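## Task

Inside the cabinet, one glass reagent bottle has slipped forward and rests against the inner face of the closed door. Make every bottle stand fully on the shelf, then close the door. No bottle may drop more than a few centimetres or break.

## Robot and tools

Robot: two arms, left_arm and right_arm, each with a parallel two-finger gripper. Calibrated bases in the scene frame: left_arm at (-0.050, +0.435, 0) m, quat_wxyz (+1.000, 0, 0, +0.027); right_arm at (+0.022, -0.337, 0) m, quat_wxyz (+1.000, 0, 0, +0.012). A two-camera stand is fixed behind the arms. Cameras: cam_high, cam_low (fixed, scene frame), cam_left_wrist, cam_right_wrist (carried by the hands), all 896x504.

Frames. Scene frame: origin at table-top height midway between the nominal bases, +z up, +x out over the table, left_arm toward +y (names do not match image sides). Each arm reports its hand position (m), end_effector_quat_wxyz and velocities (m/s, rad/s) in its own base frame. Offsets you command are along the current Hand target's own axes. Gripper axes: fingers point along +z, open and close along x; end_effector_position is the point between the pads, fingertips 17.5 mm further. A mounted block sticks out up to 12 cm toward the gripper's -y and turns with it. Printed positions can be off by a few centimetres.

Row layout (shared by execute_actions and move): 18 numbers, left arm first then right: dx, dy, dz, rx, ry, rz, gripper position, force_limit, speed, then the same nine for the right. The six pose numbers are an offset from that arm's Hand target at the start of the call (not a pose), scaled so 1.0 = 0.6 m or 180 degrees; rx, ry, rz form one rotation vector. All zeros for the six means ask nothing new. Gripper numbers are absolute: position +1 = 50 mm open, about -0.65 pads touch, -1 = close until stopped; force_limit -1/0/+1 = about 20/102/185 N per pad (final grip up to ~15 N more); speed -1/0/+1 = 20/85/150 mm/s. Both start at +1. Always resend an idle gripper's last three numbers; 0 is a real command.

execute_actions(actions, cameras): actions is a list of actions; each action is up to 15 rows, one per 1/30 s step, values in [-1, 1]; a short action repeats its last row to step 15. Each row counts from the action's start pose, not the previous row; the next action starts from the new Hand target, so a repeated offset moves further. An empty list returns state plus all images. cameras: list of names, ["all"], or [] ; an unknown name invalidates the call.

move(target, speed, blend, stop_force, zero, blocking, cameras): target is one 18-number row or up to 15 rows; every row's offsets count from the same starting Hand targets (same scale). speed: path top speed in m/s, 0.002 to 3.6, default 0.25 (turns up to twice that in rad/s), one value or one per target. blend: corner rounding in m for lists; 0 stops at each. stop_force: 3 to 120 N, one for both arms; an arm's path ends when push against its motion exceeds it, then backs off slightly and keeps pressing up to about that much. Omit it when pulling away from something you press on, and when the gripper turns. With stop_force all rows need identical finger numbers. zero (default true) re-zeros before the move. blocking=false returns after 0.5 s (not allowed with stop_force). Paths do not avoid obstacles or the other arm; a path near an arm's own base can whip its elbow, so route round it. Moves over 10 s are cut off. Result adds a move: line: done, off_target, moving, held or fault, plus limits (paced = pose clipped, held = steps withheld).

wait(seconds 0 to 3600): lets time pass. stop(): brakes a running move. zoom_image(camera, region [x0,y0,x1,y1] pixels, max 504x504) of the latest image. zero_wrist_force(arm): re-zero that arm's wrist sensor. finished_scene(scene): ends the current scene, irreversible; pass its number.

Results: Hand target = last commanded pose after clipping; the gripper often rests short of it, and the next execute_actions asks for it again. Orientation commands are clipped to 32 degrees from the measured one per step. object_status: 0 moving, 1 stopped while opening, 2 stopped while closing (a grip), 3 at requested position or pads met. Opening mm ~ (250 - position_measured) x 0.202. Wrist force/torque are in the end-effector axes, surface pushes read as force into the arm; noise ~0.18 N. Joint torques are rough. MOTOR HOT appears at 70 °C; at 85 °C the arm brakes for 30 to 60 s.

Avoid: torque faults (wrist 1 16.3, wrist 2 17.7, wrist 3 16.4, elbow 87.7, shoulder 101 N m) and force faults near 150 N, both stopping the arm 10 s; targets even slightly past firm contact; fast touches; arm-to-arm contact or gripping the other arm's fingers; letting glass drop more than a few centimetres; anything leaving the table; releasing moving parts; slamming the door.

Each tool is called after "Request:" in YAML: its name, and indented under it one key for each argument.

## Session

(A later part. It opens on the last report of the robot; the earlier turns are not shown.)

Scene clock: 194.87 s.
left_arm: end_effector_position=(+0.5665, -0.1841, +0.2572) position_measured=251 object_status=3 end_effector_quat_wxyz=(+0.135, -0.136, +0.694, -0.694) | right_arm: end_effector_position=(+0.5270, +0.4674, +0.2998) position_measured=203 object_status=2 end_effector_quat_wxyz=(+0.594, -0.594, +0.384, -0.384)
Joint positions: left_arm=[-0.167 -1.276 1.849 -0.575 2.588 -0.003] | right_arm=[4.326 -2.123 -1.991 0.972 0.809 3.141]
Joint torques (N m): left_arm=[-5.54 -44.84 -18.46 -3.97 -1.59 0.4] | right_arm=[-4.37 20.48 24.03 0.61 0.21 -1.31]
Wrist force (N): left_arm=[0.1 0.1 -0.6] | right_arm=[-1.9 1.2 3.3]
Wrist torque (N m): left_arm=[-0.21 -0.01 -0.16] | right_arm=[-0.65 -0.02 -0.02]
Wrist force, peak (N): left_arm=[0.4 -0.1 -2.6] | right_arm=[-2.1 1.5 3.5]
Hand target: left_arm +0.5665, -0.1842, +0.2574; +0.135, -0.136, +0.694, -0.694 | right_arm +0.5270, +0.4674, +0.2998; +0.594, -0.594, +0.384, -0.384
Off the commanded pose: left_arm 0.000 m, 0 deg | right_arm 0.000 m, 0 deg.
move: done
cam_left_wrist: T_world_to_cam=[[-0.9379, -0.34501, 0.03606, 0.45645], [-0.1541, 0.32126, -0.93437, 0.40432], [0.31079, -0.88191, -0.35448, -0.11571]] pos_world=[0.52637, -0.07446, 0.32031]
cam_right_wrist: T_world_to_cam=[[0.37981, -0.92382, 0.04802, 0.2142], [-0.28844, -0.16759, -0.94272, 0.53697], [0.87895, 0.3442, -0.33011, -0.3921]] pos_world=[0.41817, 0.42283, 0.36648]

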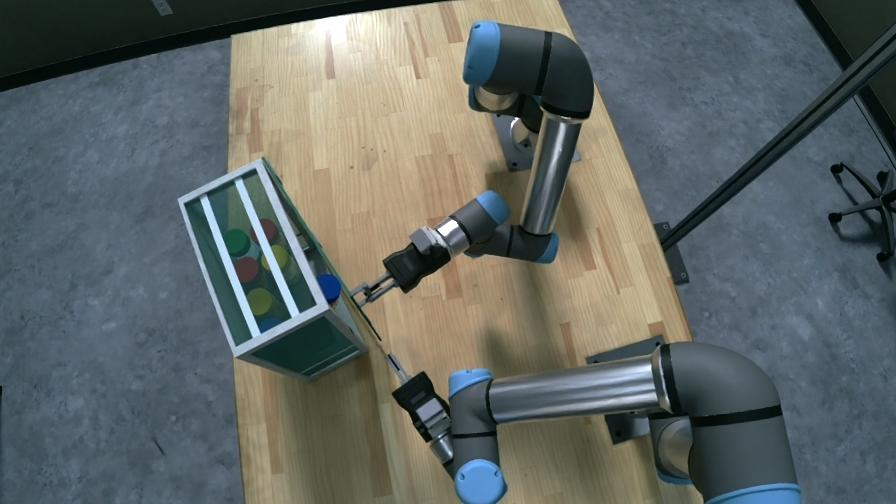

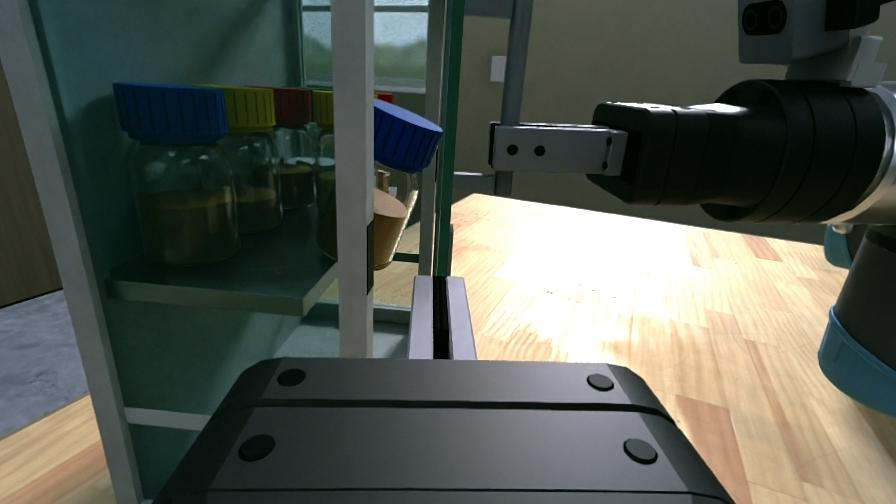

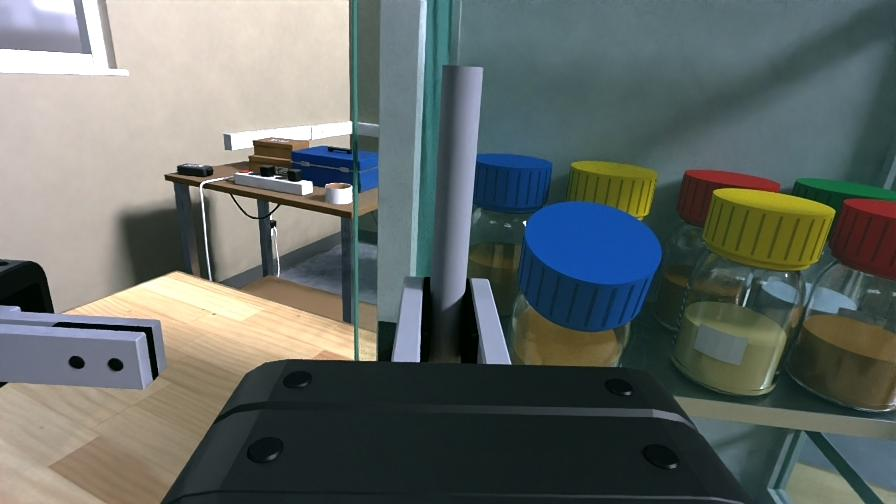

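Request:
move:
  target: [-0.030,0.023,0.1,0,0.022,0,-1,-0.8,0,0,0,0,0,0,0,-1,-0.9,-0.6]
  speed: 0.12
  cameras: ["cam_left_wrist","cam_right_wrist"]

Request:
zoom_image:
  camera: "cam_left_wrist"
  region: [300, 0, 600, 380]

Scene clock: 207.30 s.
left_arm: end_effector_position=(+0.6057, -0.2330, +0.2435) position_measured=251 object_status=3 end_effector_quat_wxyz=(+0.111, -0.112, +0.698, -0.699) | right_arm: end_effector_position=(+0.5270, +0.4674, +0.2998) position_measured=203 object_status=2 end_effector_quat_wxyz=(+0.594, -0.594, +0.384, -0.384)
Joint positions: left_arm=[-0.231 -1.147 1.703 -0.558 2.593 -0.003] | right_arm=[4.326 -2.123 -1.991 0.972 0.809 3.141]
Joint torques (N m): left_arm=[-1.24 -47.45 -16.63 -3.15 -1.34 0.21] | right_arm=[-3.77 20.7 23.63 0.75 0.16 -1.19]
Wrist force (N): left_arm=[0.2 -0.1 -0.8] | right_arm=[-1.9 1.2 3.3]
Wrist torque (N m): left_arm=[-0.24 -0.04 -0.16] | right_arm=[-0.64 -0.02 -0.02]
Wrist force, peak (N): left_arm=[-1.8 -0.8 -4.6] | right_arm=[-2.0 1.5 3.4]
Hand target: left_arm +0.6058, -0.2330, +0.2436; +0.111, -0.112, +0.698, -0.699 | right_arm +0.5270, +0.4674, +0.2998; +0.594, -0.594, +0.384, -0.384
Off the commanded pose: left_arm 0.000 m, 0 deg | right_arm 0.000 m, 0 deg.
move: done
cam_left_wrist: T_world_to_cam=[[-0.95952, -0.27936, 0.03591, 0.50523], [-0.13138, 0.33117, -0.93438, 0.4018], [0.24913, -0.90127, -0.35447, -0.143]] pos_world=[0.5732, -0.12081, 0.30661]
cam_right_wrist: T_world_to_cam=[[0.37981, -0.92382, 0.04802, 0.2142], [-0.28844, -0.16759, -0.94272, 0.53697], [0.87895, 0.3442, -0.33011, -0.3921]] pos_world=[0.41817, 0.42283, 0.36648]

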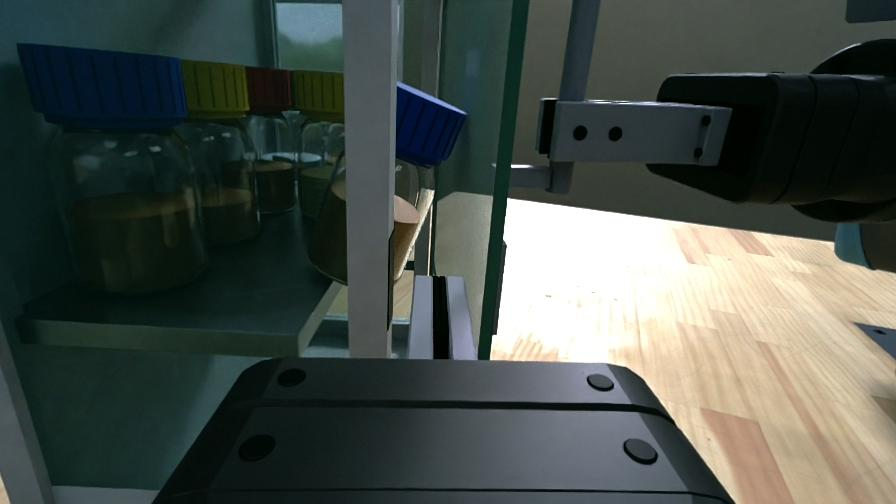

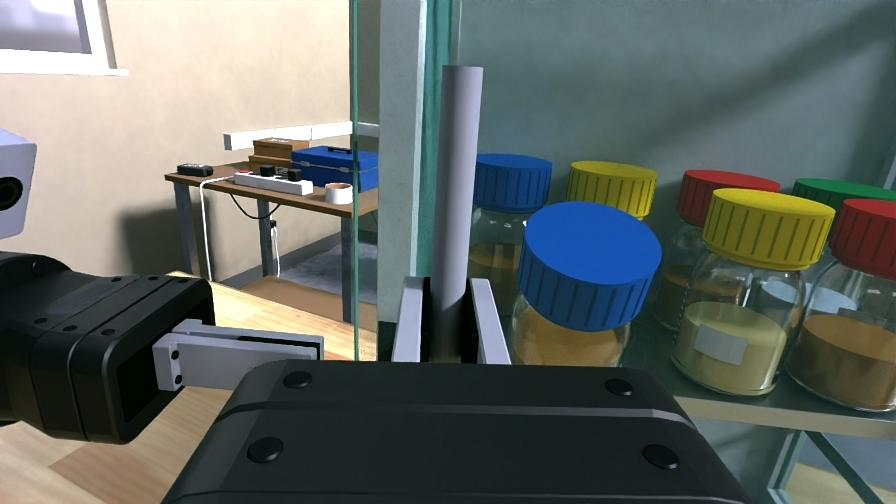

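Scaled by 1.326 from the camera's image (finer frame: 1280x720).

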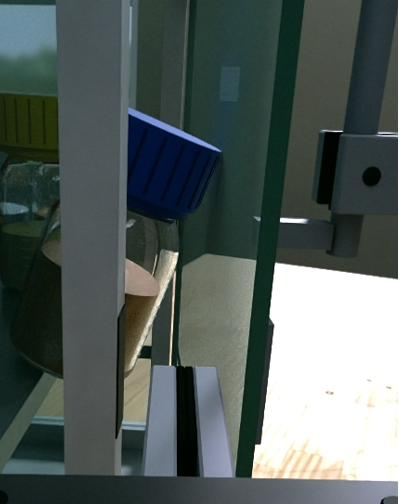

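Request:
move:
  target: [0.006,0.015,0.117,0,0,0,-1,-0.8,0,0,0,0,0,0,0,-1,-0.9,-0.6]
  speed: 0.08
  stop_force: 8
  cameras: ["cam_high","cam_left_wrist","cam_right_wrist"]

Request:
zoom_image:
  camera: "cam_left_wrist"
  region: [300, 0, 600, 380]

Scene clock: 221.80 s.
left_arm: end_effector_position=(+0.6242, -0.3008, +0.2347) position_measured=251 object_status=3 end_effector_quat_wxyz=(+0.111, -0.112, +0.698, -0.699) | right_arm: end_effector_position=(+0.5270, +0.4674, +0.2998) position_measured=203 object_status=2 end_effector_quat_wxyz=(+0.594, -0.594, +0.384, -0.384)
Joint positions: left_arm=[-0.347 -1.092 1.645 -0.554 2.478 -0.003] | right_arm=[4.326 -2.123 -1.991 0.972 0.809 3.141]
Joint torques (N m): left_arm=[-4.4 -61.25 -7.15 -2.51 -1.38 0.32] | right_arm=[-1.77 19.87 23.48 0.53 0.06 -1.08]
Wrist force (N): left_arm=[-0.8 0.5 -0.6] | right_arm=[-2.0 1.2 2.6]
Wrist torque (N m): left_arm=[-0.20 -0.05 -0.13] | right_arm=[-0.64 -0.05 -0.02]
Wrist force, peak (N): left_arm=[-1.2 0.1 -4.1] | right_arm=[-2.1 1.5 3.5]
Hand target: left_arm +0.6242, -0.3008, +0.2347; +0.111, -0.112, +0.698, -0.699 | right_arm +0.5270, +0.4674, +0.2998; +0.594, -0.594, +0.384, -0.384
Off the commanded pose: left_arm 0.000 m, 0 deg | right_arm 0.000 m, 0 deg.
move: done
cam_left_wrist: T_world_to_cam=[[-0.95951, -0.27939, 0.03572, 0.50438], [-0.13118, 0.33104, -0.93446, 0.41828], [0.24925, -0.90131, -0.35428, -0.2121]] pos_world=[0.5917, -0.18871, 0.2977]
cam_right_wrist: T_world_to_cam=[[0.37981, -0.92382, 0.04802, 0.2142], [-0.28844, -0.16759, -0.94272, 0.53697], [0.87895, 0.3442, -0.33011, -0.3921]] pos_world=[0.41817, 0.42283, 0.36648]

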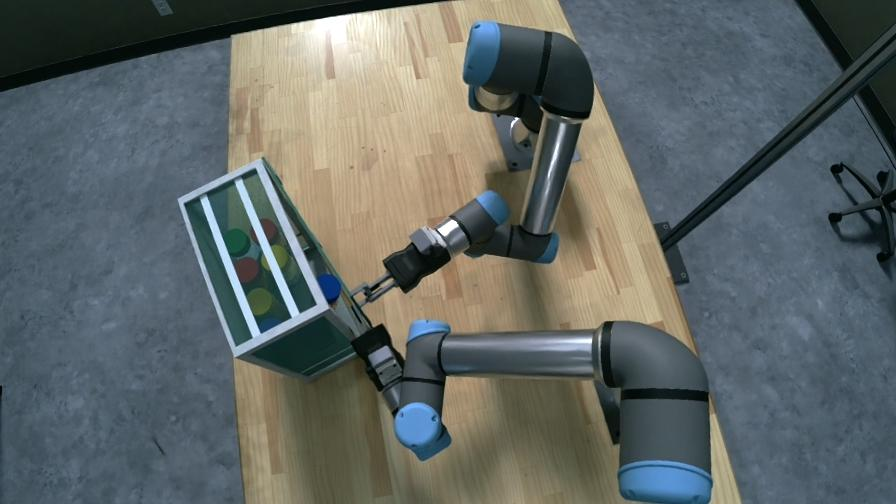

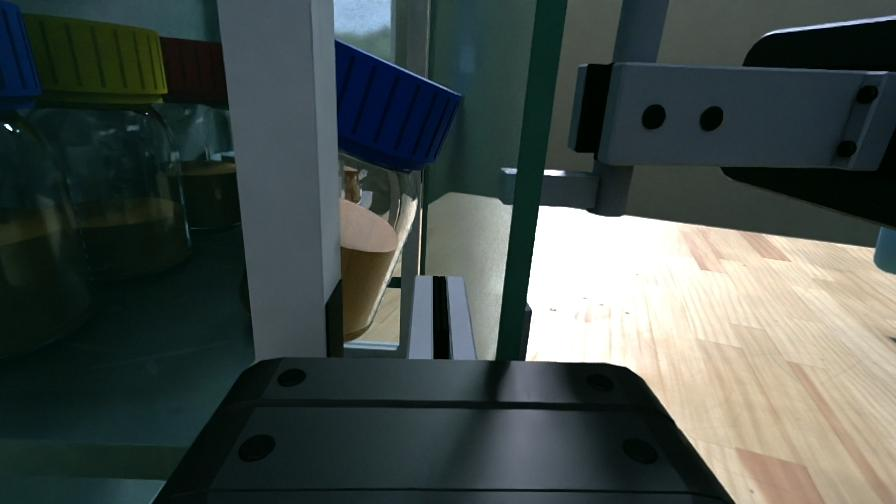

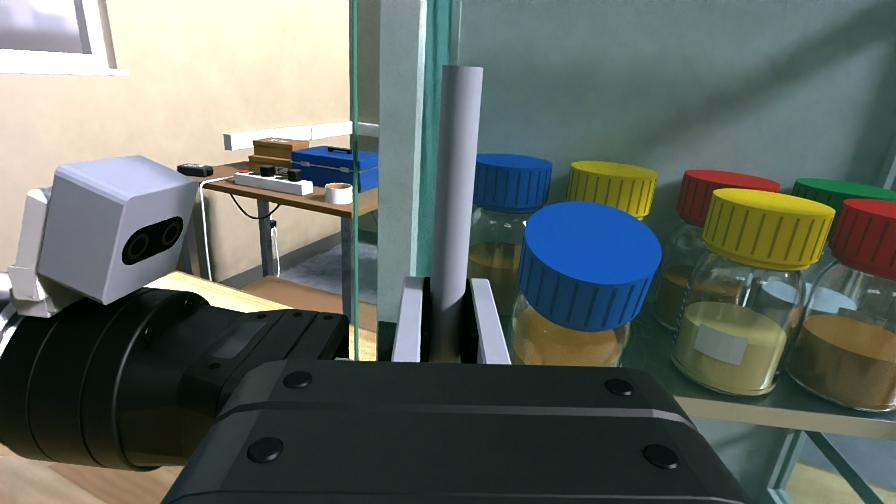

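Scaled by 1.326 from the camera's image (finer frame: 1280x720).

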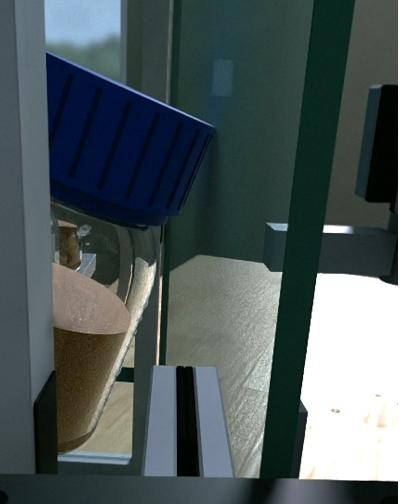

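Request:
move:
  target: [0,0,0.028,0,0,0,-1,-0.8,0,0,0,0,0,0,0,-1,-0.9,-0.6]
  speed: 0.03
  stop_force: 6
  cameras: ["cam_high","cam_left_wrist","cam_right_wrist"]

Request:
zoom_image:
  camera: "cam_left_wrist"
  region: [300, 100, 600, 504]

Request:
zoom_image:
  camera: "cam_high"
  region: [240, 220, 460, 460]

Scene clock: 240.40 s.
left_arm: end_effector_position=(+0.6295, -0.3168, +0.2347) position_measured=251 object_status=3 end_effector_quat_wxyz=(+0.111, -0.112, +0.698, -0.699) | right_arm: end_effector_position=(+0.5270, +0.4674, +0.2998) position_measured=203 object_status=2 end_effector_quat_wxyz=(+0.594, -0.594, +0.384, -0.384)
Joint positions: left_arm=[-0.371 -1.078 1.621 -0.545 2.454 -0.003] | right_arm=[4.326 -2.123 -1.991 0.972 0.809 3.141]
Joint torques (N m): left_arm=[4.26 -59.02 -6.18 -2.64 1.54 0.54] | right_arm=[0.9 21.17 24.05 0.54 0.27 -1.06]
Wrist force (N): left_arm=[-0.1 0.1 -0.4] | right_arm=[-2.3 1.6 3.2]
Wrist torque (N m): left_arm=[-0.21 0.01 -0.15] | right_arm=[-0.61 -0.01 -0.02]
Wrist force, peak (N): left_arm=[-0.3 -0.2 -1.7] | right_arm=[-2.6 1.2 3.4]
Hand target: left_arm +0.6295, -0.3168, +0.2347; +0.111, -0.112, +0.698, -0.699 | right_arm +0.5270, +0.4674, +0.2998; +0.594, -0.594, +0.384, -0.384
Off the commanded pose: left_arm 0.000 m, 0 deg | right_arm 0.000 m, 0 deg.
move: done
cam_left_wrist: T_world_to_cam=[[-0.95952, -0.27938, 0.03569, 0.50504], [-0.13115, 0.33104, -0.93446, 0.42431], [0.24925, -0.90131, -0.35428, -0.22771]] pos_world=[0.597, -0.20461, 0.2978]
cam_right_wrist: T_world_to_cam=[[0.37981, -0.92382, 0.04802, 0.2142], [-0.28844, -0.16759, -0.94272, 0.53697], [0.87895, 0.3442, -0.33011, -0.3921]] pos_world=[0.41817, 0.42283, 0.36648]

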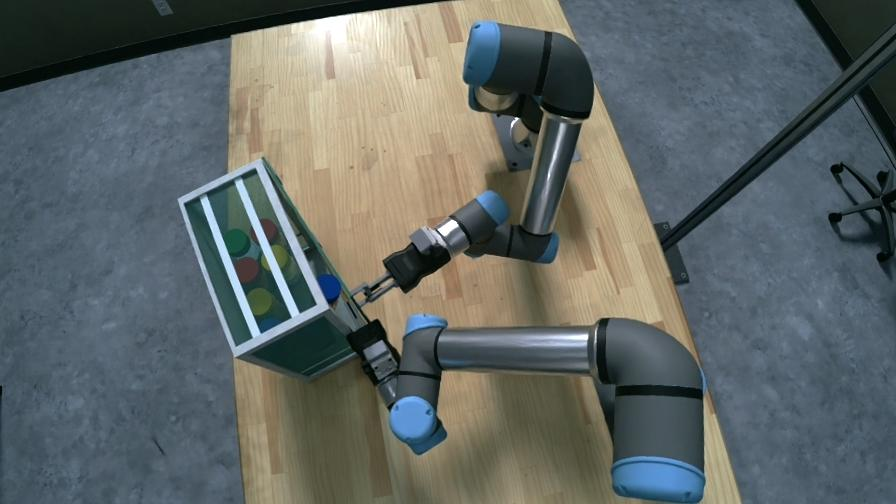

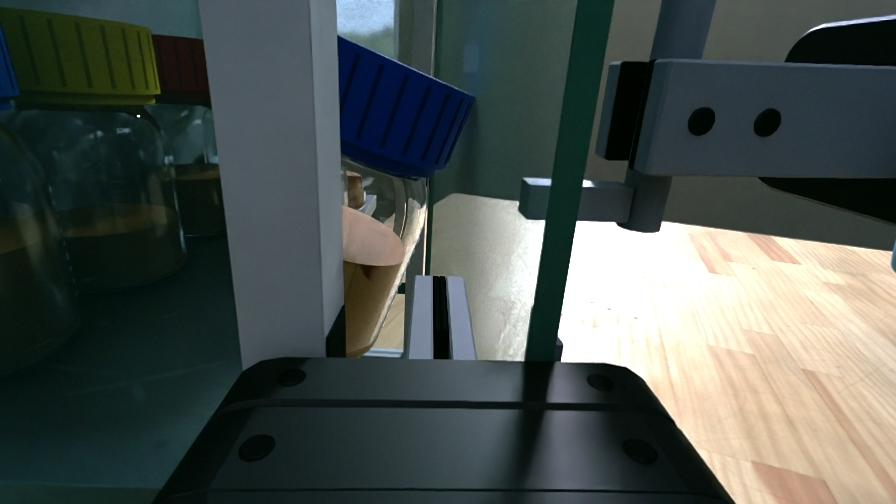

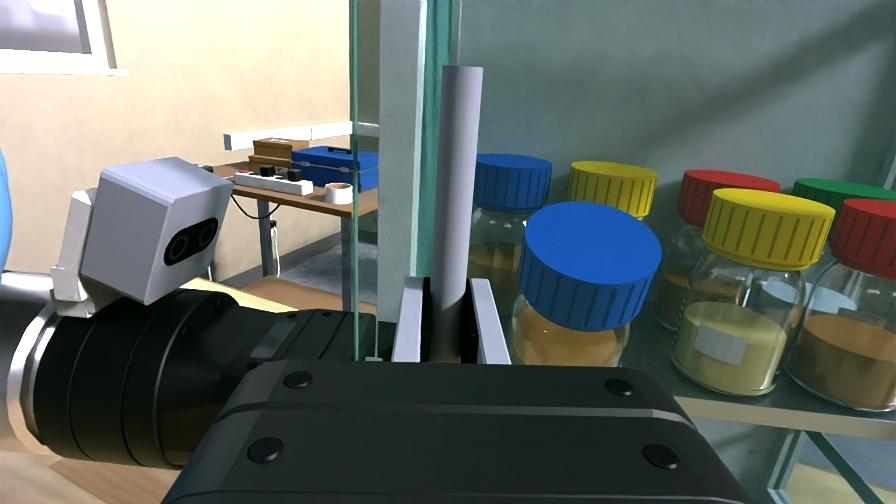

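Scaled by 1.248 from the camera's image (finer frame: 1280x720).

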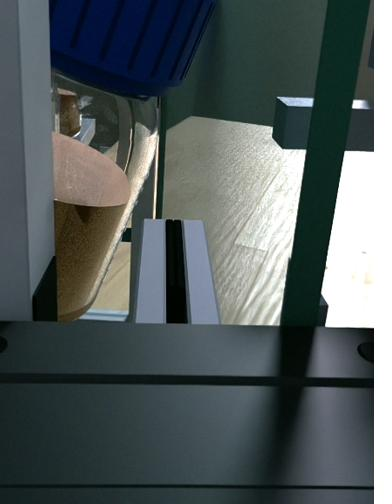

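Scaled by 2.100 from the camera's image (finer frame: 1280x720).

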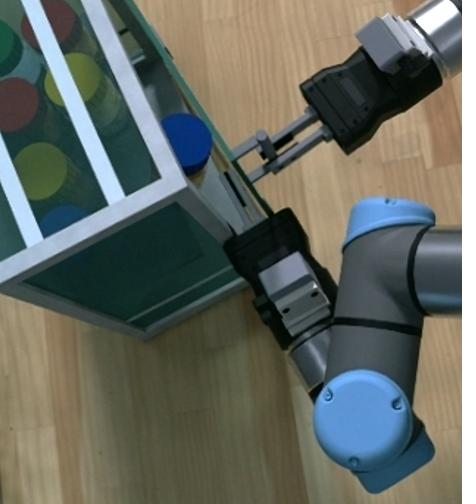

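Request:
move:
  target: [-0.023,0,0.01,0,-0.067,0,-1,-0.8,0,0,0,0,0,0,0,-1,-0.9,-0.6]
  speed: 0.03
  stop_force: 12
  cameras: ["cam_left_wrist","cam_right_wrist"]

Request:
zoom_image:
  camera: "cam_left_wrist"
  region: [250, 50, 600, 400]

Scene clock: 259.70 s.
left_arm: end_effector_position=(+0.6347, -0.3173, +0.2347) position_measured=251 object_status=3 end_effector_quat_wxyz=(+0.137, -0.138, +0.693, -0.694) | right_arm: end_effector_position=(+0.5270, +0.4674, +0.2998) position_measured=203 object_status=2 end_effector_quat_wxyz=(+0.594, -0.594, +0.384, -0.384)
Joint positions: left_arm=[-0.393 -1.102 1.66 -0.559 2.358 -0.002] | right_arm=[4.326 -2.123 -1.991 0.972 0.809 3.141]
Joint torques (N m): left_arm=[2.29 -24.29 -35.11 -0.18 -1.9 0.53] | right_arm=[2.27 21.09 16.26 0.92 -0.06 -1.14]
Wrist force (N): left_arm=[1.4 1.6 -17.8] | right_arm=[-1.4 1.3 4.9]
Wrist torque (N m): left_arm=[0.31 0.30 -0.10] | right_arm=[-0.63 -0.02 -0.02]
Wrist force, peak (N): left_arm=[4.9 -1.8 -23.0] | right_arm=[-1.1 1.2 10.4]
Hand target: left_arm +0.6347, -0.3173, +0.2347; +0.137, -0.138, +0.693, -0.694 (not the last commanded pose) | right_arm +0.5270, +0.4674, +0.2998; +0.594, -0.594, +0.384, -0.384
Off the commanded pose: left_arm 0.010 m, 8 deg | right_arm 0.000 m, 0 deg.
move: contact (left_arm)
cam_left_wrist: T_world_to_cam=[[-0.93614, -0.34979, 0.03584, 0.47266], [-0.15554, 0.32053, -0.93438, 0.43727], [0.31534, -0.88029, -0.35447, -0.26472]] pos_world=[0.59396, -0.20786, 0.2978]
cam_right_wrist: T_world_to_cam=[[0.37982, -0.92381, 0.04805, 0.21418], [-0.28842, -0.16762, -0.94272, 0.53698], [0.87895, 0.3442, -0.33011, -0.3921]] pos_world=[0.41817, 0.42283, 0.36649]

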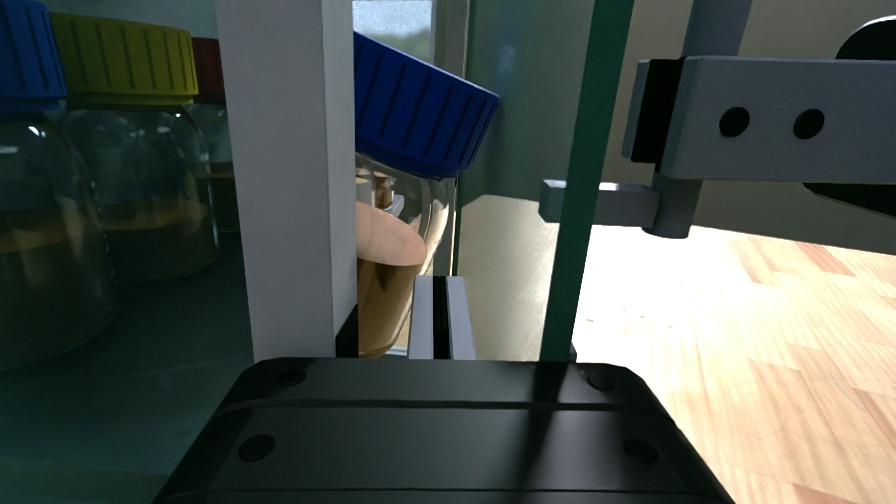

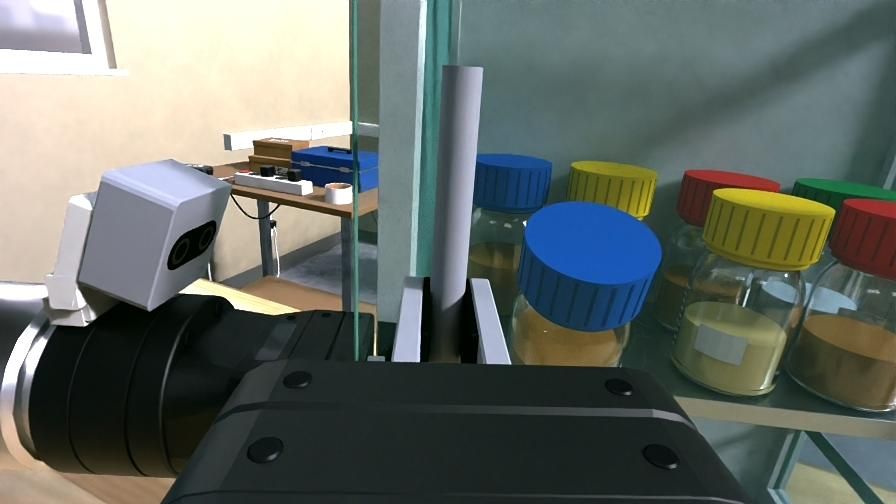

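Scaled by 1.440 from the camera's image (finer frame: 1280x720).

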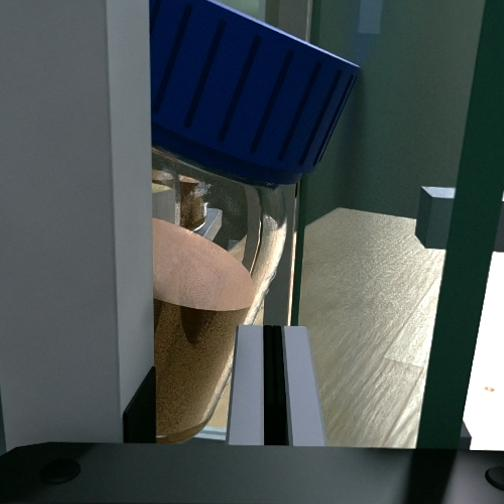

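Request:
move:
  target:
    - [0,0,-0.011,0,0,0,-1,-0.8,0,0,0,0,0,0,0,-1,-0.9,-0.6]
    - [-0.015,0,-0.011,0,-0.044,0,-1,-0.8,0,0,0,0,0,0,0,-1,-0.9,-0.6]
  speed: 0.03
  cameras: ["cam_left_wrist","cam_right_wrist"]

Request:
zoom_image:
  camera: "cam_left_wrist"
  region: [250, 50, 600, 400]

Scene clock: 268.77 s.
left_arm: end_effector_position=(+0.6404, -0.3078, +0.2347) position_measured=251 object_status=3 end_effector_quat_wxyz=(+0.185, -0.185, +0.682, -0.683) end_effector_velocity=(-0.001, +0.000, +0.000) end_effector_angular_velocity=(+0.000, +0.000, -0.006) | right_arm: end_effector_position=(+0.5270, +0.4674, +0.2998) position_measured=203 object_status=2 end_effector_quat_wxyz=(+0.594, -0.594, +0.384, -0.384)
Joint positions: left_arm=[-0.425 -1.154 1.74 -0.587 2.188 -0.002] | right_arm=[4.326 -2.123 -1.991 0.972 0.809 3.141]
Joint velocities: left_arm=[0.001 0 0 -0.001 0.007 0] | right_arm=[within noise]
Joint torques (N m): left_arm=[4.46 -41.06 -26.33 -3.72 1.35 0.49] | right_arm=[4.83 22 6.89 1.35 0.01 -1.2]
Wrist force (N): left_arm=[-0.3 -0.1 -0.6] | right_arm=[-2.8 1.8 3.3]
Wrist torque (N m): left_arm=[-0.24 0.04 -0.15] | right_arm=[-0.64 -0.02 -0.02]
Wrist force, peak (N): left_arm=[1.6 1.2 -18.2] | right_arm=[-2.0 0.8 5.9]
Hand target: left_arm +0.6405, -0.3077, +0.2347; +0.185, -0.185, +0.682, -0.683 | right_arm +0.5270, +0.4674, +0.2998; +0.594, -0.594, +0.384, -0.384
Off the commanded pose: left_arm 0.000 m, 0 deg | right_arm 0.000 m, 0 deg.
move: done
cam_left_wrist: T_world_to_cam=[[-0.87898, -0.47551, 0.036, 0.40604], [-0.19842, 0.29604, -0.93434, 0.45501], [0.43363, -0.8284, -0.35456, -0.3179]] pos_world=[0.58503, -0.20498, 0.2978]
cam_right_wrist: T_world_to_cam=[[0.37981, -0.92382, 0.04802, 0.2142], [-0.28844, -0.16759, -0.94272, 0.53697], [0.87895, 0.3442, -0.33011, -0.3921]] pos_world=[0.41817, 0.42283, 0.36648]

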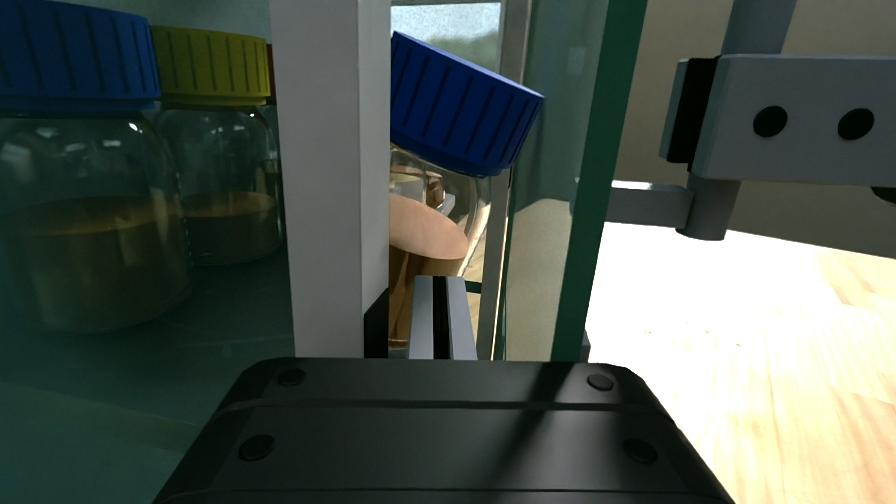

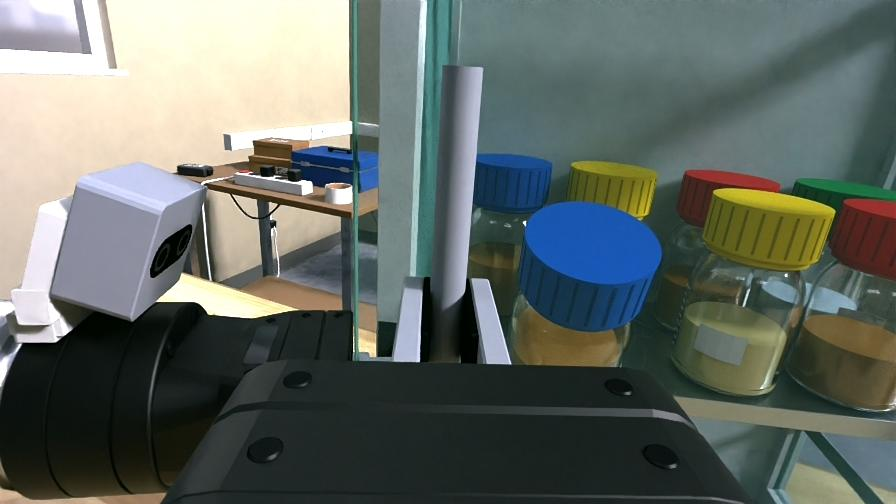

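Scaled by 1.440 from the camera's image (finer frame: 1280x720).

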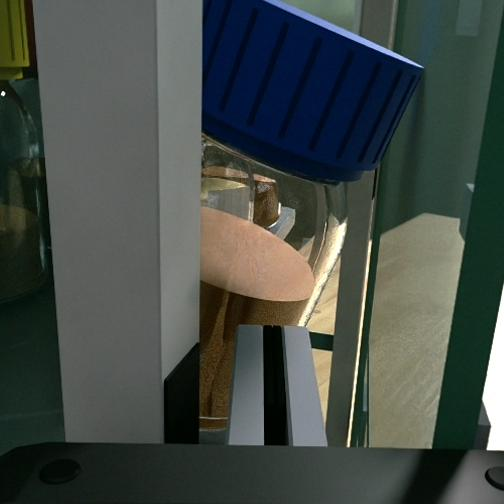

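Request:
move:
  target: [0.008,0,0.025,0,0,0,-1,-0.8,0,0,0,0,0,0,0,-1,-0.9,-0.6]
  speed: 0.02
  stop_force: 8
  cameras: ["cam_left_wrist","cam_high"]

Request:
zoom_image:
  camera: "cam_left_wrist"
  region: [250, 50, 600, 400]

Request:
zoom_image:
  camera: "cam_high"
  region: [300, 240, 420, 380]

Scene clock: 286.17 s.
left_arm: end_effector_position=(+0.6411, -0.3103, +0.2347) position_measured=251 object_status=3 end_effector_quat_wxyz=(+0.185, -0.185, +0.682, -0.683) | right_arm: end_effector_position=(+0.5270, +0.4674, +0.2998) position_measured=203 object_status=2 end_effector_quat_wxyz=(+0.594, -0.594, +0.384, -0.384)
Joint positions: left_arm=[-0.429 -1.152 1.736 -0.586 2.184 -0.002] | right_arm=[4.326 -2.123 -1.991 0.972 0.809 3.141]
Joint torques (N m): left_arm=[-4.03 -52.82 -7.41 -4.82 0.07 -0.52] | right_arm=[5.97 22.16 6.64 1.75 -0.06 -1.14]
Wrist force (N): left_arm=[-0.2 -0.7 -1.6] | right_arm=[-3.1 0.7 3.5]
Wrist torque (N m): left_arm=[-0.28 0.04 -0.16] | right_arm=[-0.64 -0.03 -0.02]
Wrist force, peak (N): left_arm=[1.8 -7.9 -38.5] | right_arm=[-0.7 1.5 11.3]
Hand target: left_arm +0.6411, -0.3103, +0.2347; +0.185, -0.185, +0.682, -0.683 (not the last commanded pose) | right_arm +0.5270, +0.4674, +0.2998; +0.594, -0.594, +0.384, -0.384
Off the commanded pose: left_arm 0.013 m, 0 deg | right_arm 0.000 m, 0 deg.
move: contact (left_arm)
cam_left_wrist: T_world_to_cam=[[-0.87899, -0.47549, 0.03596, 0.40549], [-0.19834, 0.29598, -0.93437, 0.45584], [0.43364, -0.82843, -0.35447, -0.32032]] pos_world=[0.58573, -0.20748, 0.2978]
Images, in order (width x height): cam_high 896x504, cam_left_wrist 896x504.

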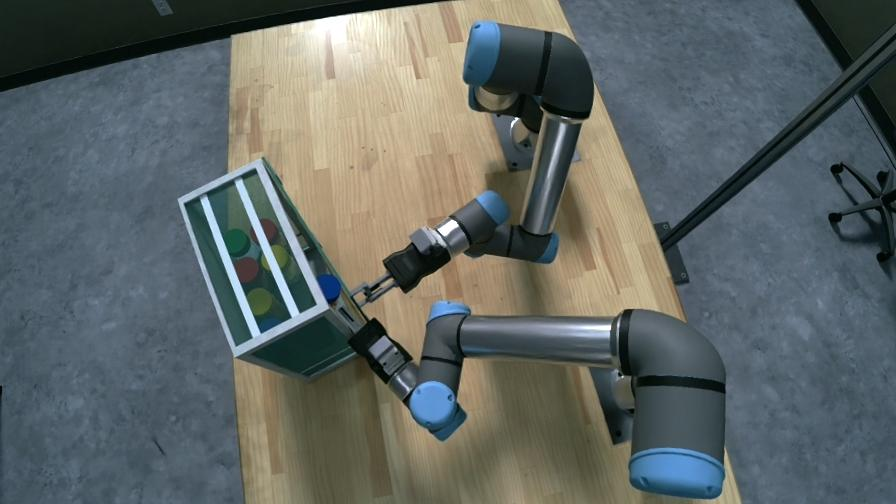

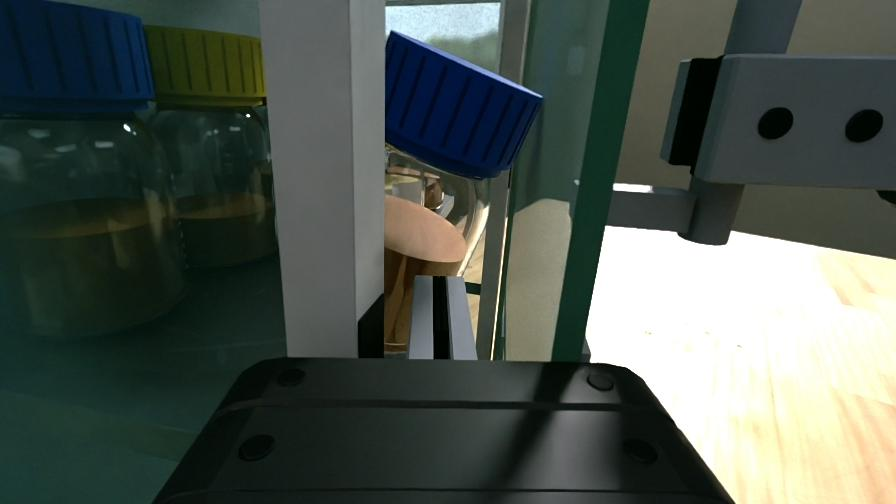

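Scaled by 1.440 from the camera's image (finer frame: 1280x720).

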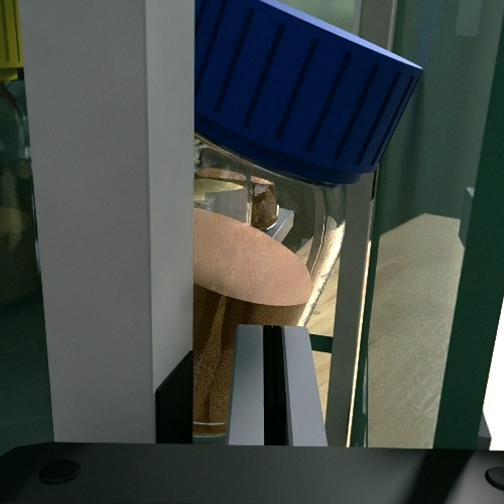

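Scaled by 3.600 from the camera's image (finer frame: 1280x720).

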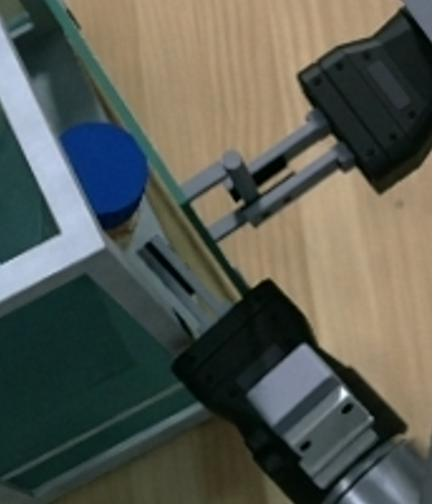

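Request:
move:
  target:
    - [0.01,0,-0.033,0,0,0,-1,-0.8,0,0,0,0,0,0,0,-1,-0.9,-0.6]
    - [0.01,0,-0.033,0,0,-0.5,-1,-0.8,0,0,0,0,0,0,0,-1,-0.9,-0.6]
  speed: [0.05,0.25]
  cameras: ["cam_left_wrist","cam_right_wrist","cam_high"]

Request:
zoom_image:
  camera: "cam_high"
  region: [300, 240, 460, 400]

Scene clock: 328.20 s.
left_arm: end_effector_position=(+0.6260, -0.2962, +0.2348) position_measured=251 object_status=3 end_effector_quat_wxyz=(+0.352, +0.613, -0.351, +0.614) end_effector_velocity=(+0.001, +0.002, +0.000) end_effector_angular_velocity=(-0.003, +0.005, +0.003) | right_arm: end_effector_position=(+0.5270, +0.4674, +0.2998) position_measured=203 object_status=2 end_effector_quat_wxyz=(+0.594, -0.594, +0.384, -0.384)
Joint positions: left_arm=[-0.415 -1.187 1.79 -0.604 2.197 -1.573] | right_arm=[4.326 -2.123 -1.991 0.972 0.809 3.141]
Joint velocities: left_arm=[0.002 0 0 0 -0.001 -0.006] | right_arm=[within noise]
Joint torques (N m): left_arm=[-3.99 -22.15 -5.87 -3.67 -1.45 -0.65] | right_arm=[5.37 22.28 6.88 2.52 -0.22 -1.18]
Wrist force (N): left_arm=[0.4 -0.1 -1.7] | right_arm=[-0.4 2.0 3.6]
Wrist torque (N m): left_arm=[-0.25 -0.26 0.00] | right_arm=[-0.64 0.01 -0.02]
Wrist force, peak (N): left_arm=[-4.2 -0.2 1.0] | right_arm=[-3.2 0.9 3.8]
Hand target: left_arm +0.6259, -0.2962, +0.2347; +0.352, +0.613, -0.351, +0.613 | right_arm +0.5270, +0.4674, +0.2998; +0.594, -0.594, +0.384, -0.384
Off the commanded pose: left_arm 0.000 m, 0 deg | right_arm 0.000 m, 0 deg.
move: done
cam_left_wrist: T_world_to_cam=[[0.01351, 0.04783, 0.99876, -0.2309], [-0.98627, -0.16376, 0.02118, 0.58141], [0.16457, -0.98534, 0.04496, -0.27395]] pos_world=[0.62163, -0.16368, 0.23061]
cam_right_wrist: T_world_to_cam=[[0.37981, -0.92382, 0.04802, 0.2142], [-0.28844, -0.16759, -0.94272, 0.53697], [0.87895, 0.3442, -0.33011, -0.3921]] pos_world=[0.41817, 0.42283, 0.36648]
Images, in order (width x height): cam_high 896x504, cam_left_wrist 896x504, cam_right_wrist 896x504.

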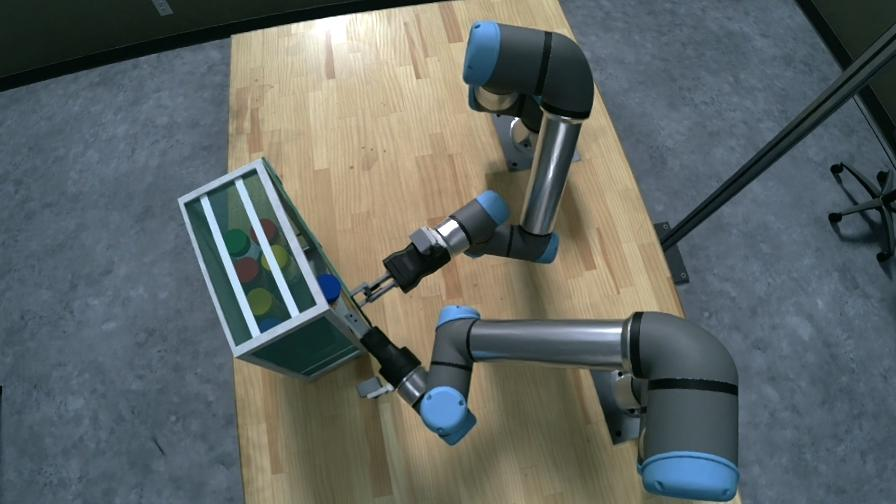

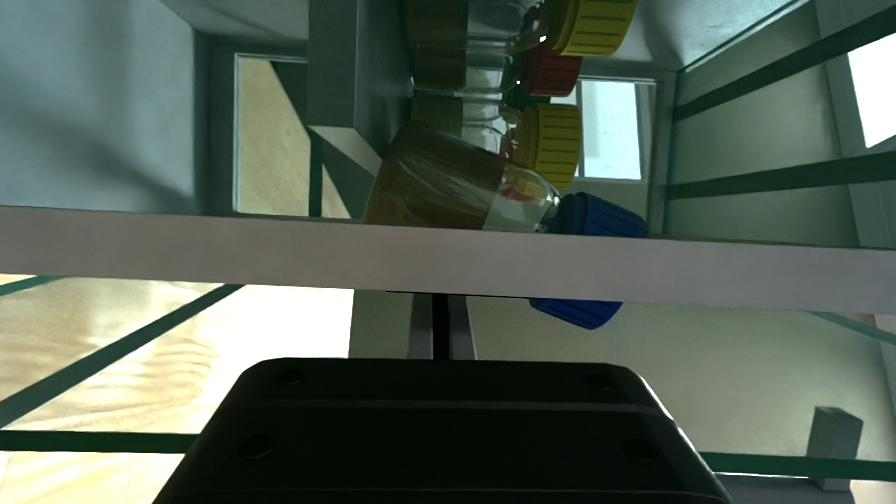

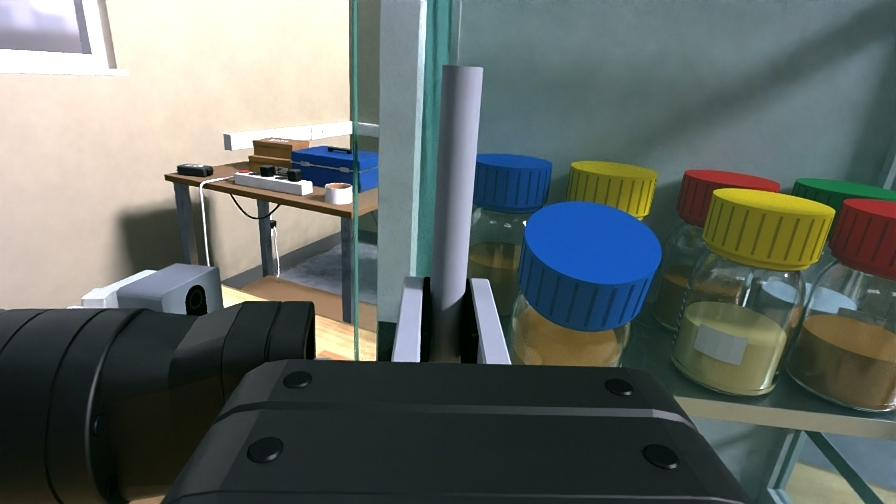

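Scaled by 3.150 from the camera's image (finer frame: 1280x720).

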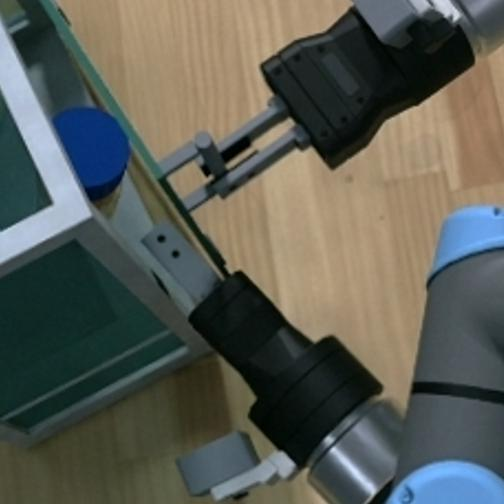

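Request:
move:
  target:
    - [0,0.020,-0.005,-0.067,0,0,-1,-0.8,0,0.001,0,-0.0122,0,-0.0083,0,-1,-0.9,-0.6]
    - [0,0.032,0.053,-0.067,0,0,-1,-0.8,0,0.001,0,-0.0122,0,-0.0083,0,-1,-0.9,-0.6]
  speed: 0.04
  stop_force: 12
  cameras: ["cam_left_wrist","cam_right_wrist","cam_high"]

Request:
zoom_image:
  camera: "cam_high"
  region: [300, 240, 460, 400]

Scene clock: 344.03 s.
left_arm: end_effector_position=(+0.6218, -0.3227, +0.2348) position_measured=251 object_status=3 end_effector_quat_wxyz=(+0.415, +0.573, -0.414, +0.573) | right_arm: end_effector_position=(+0.5206, +0.4639, +0.2999) position_measured=203 object_status=2 end_effector_quat_wxyz=(+0.599, -0.599, +0.376, -0.376)
Joint positions: left_arm=[-0.387 -1.093 1.645 -0.554 2.435 -1.573] | right_arm=[4.325 -2.108 -2.02 0.987 0.836 3.141]
Joint torques (N m): left_arm=[2.41 -60.72 -13.94 -4.31 -1.39 -0.06] | right_arm=[-5.84 27.11 20.99 0.43 -0.71 1.19]
Wrist force (N): left_arm=[0.2 -1.6 -1.7] | right_arm=[-1.5 2.3 3.0]
Wrist torque (N m): left_arm=[-0.31 -0.29 0.01] | right_arm=[-0.63 -0.04 -0.03]
Wrist force, peak (N): left_arm=[6.1 -0.2 -59.2] | right_arm=[-1.6 3.1 3.6]
Hand target: left_arm +0.6218, -0.3227, +0.2348; +0.415, +0.573, -0.414, +0.573 (not the last commanded pose) | right_arm +0.5206, +0.4639, +0.2998; +0.598, -0.599, +0.376, -0.376
Off the commanded pose: left_arm 0.011 m, 0 deg | right_arm 0.000 m, 0 deg.
move: contact (left_arm)
cam_left_wrist: T_world_to_cam=[[0.0231, 0.04405, 0.99876, -0.23677], [-0.99872, 0.04587, 0.02108, 0.64838], [-0.04489, -0.99797, 0.04506, -0.17312]] pos_world=[0.64526, -0.19208, 0.23061]
cam_right_wrist: T_world_to_cam=[[0.40383, -0.91358, 0.04794, 0.19611], [-0.28398, -0.175, -0.94272, 0.53563], [0.86964, 0.36709, -0.33011, -0.39097]] pos_world=[0.41292, 0.41641, 0.36648]
Images, in order (width x height): cam_high 896x504, cam_left_wrist 896x504, cam_right_wrist 896x504.

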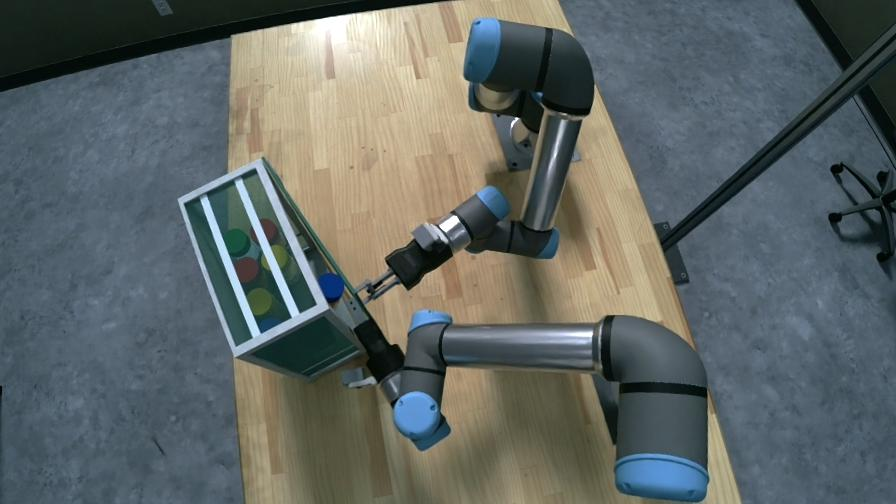

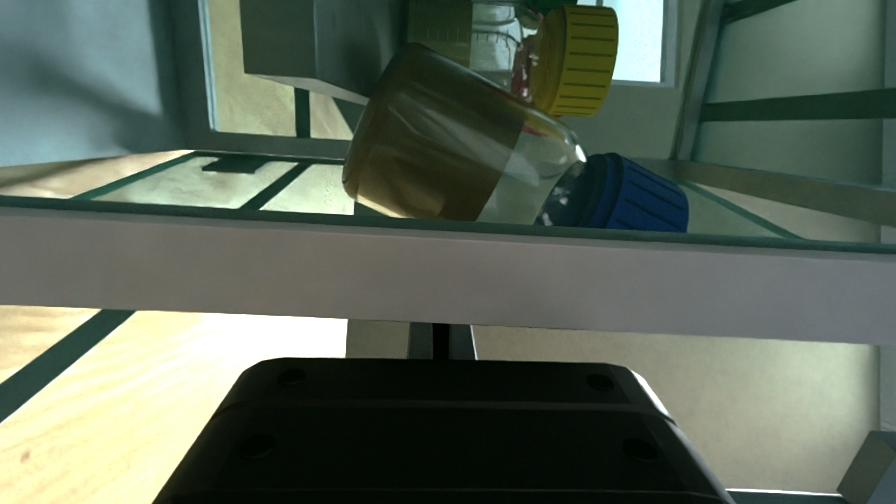

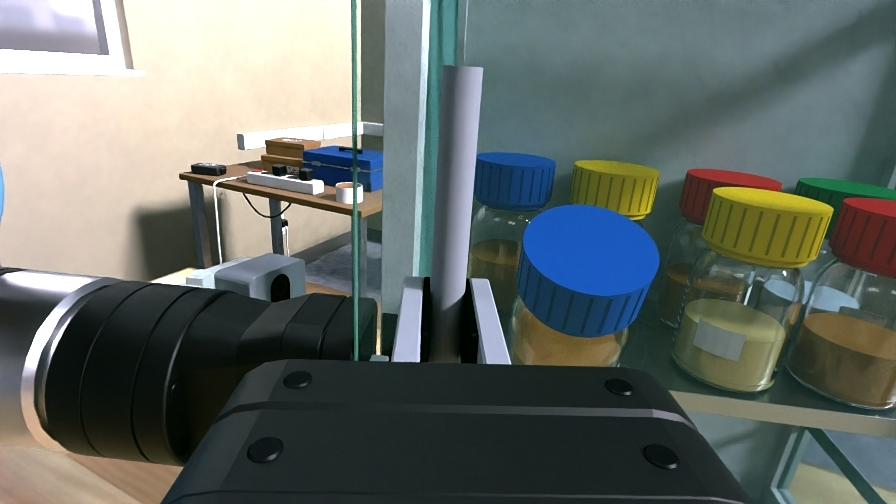

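Scaled by 3.150 from the camera's image (finer frame: 1280x720).

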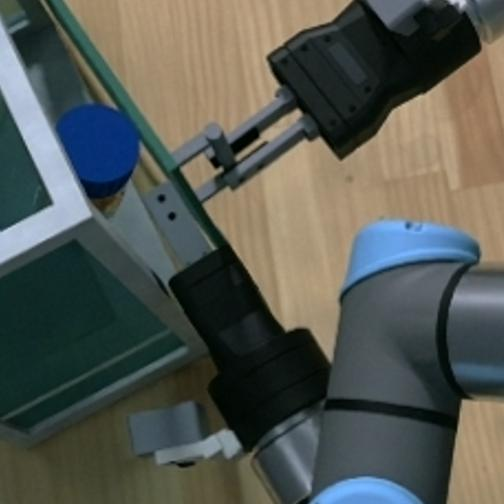

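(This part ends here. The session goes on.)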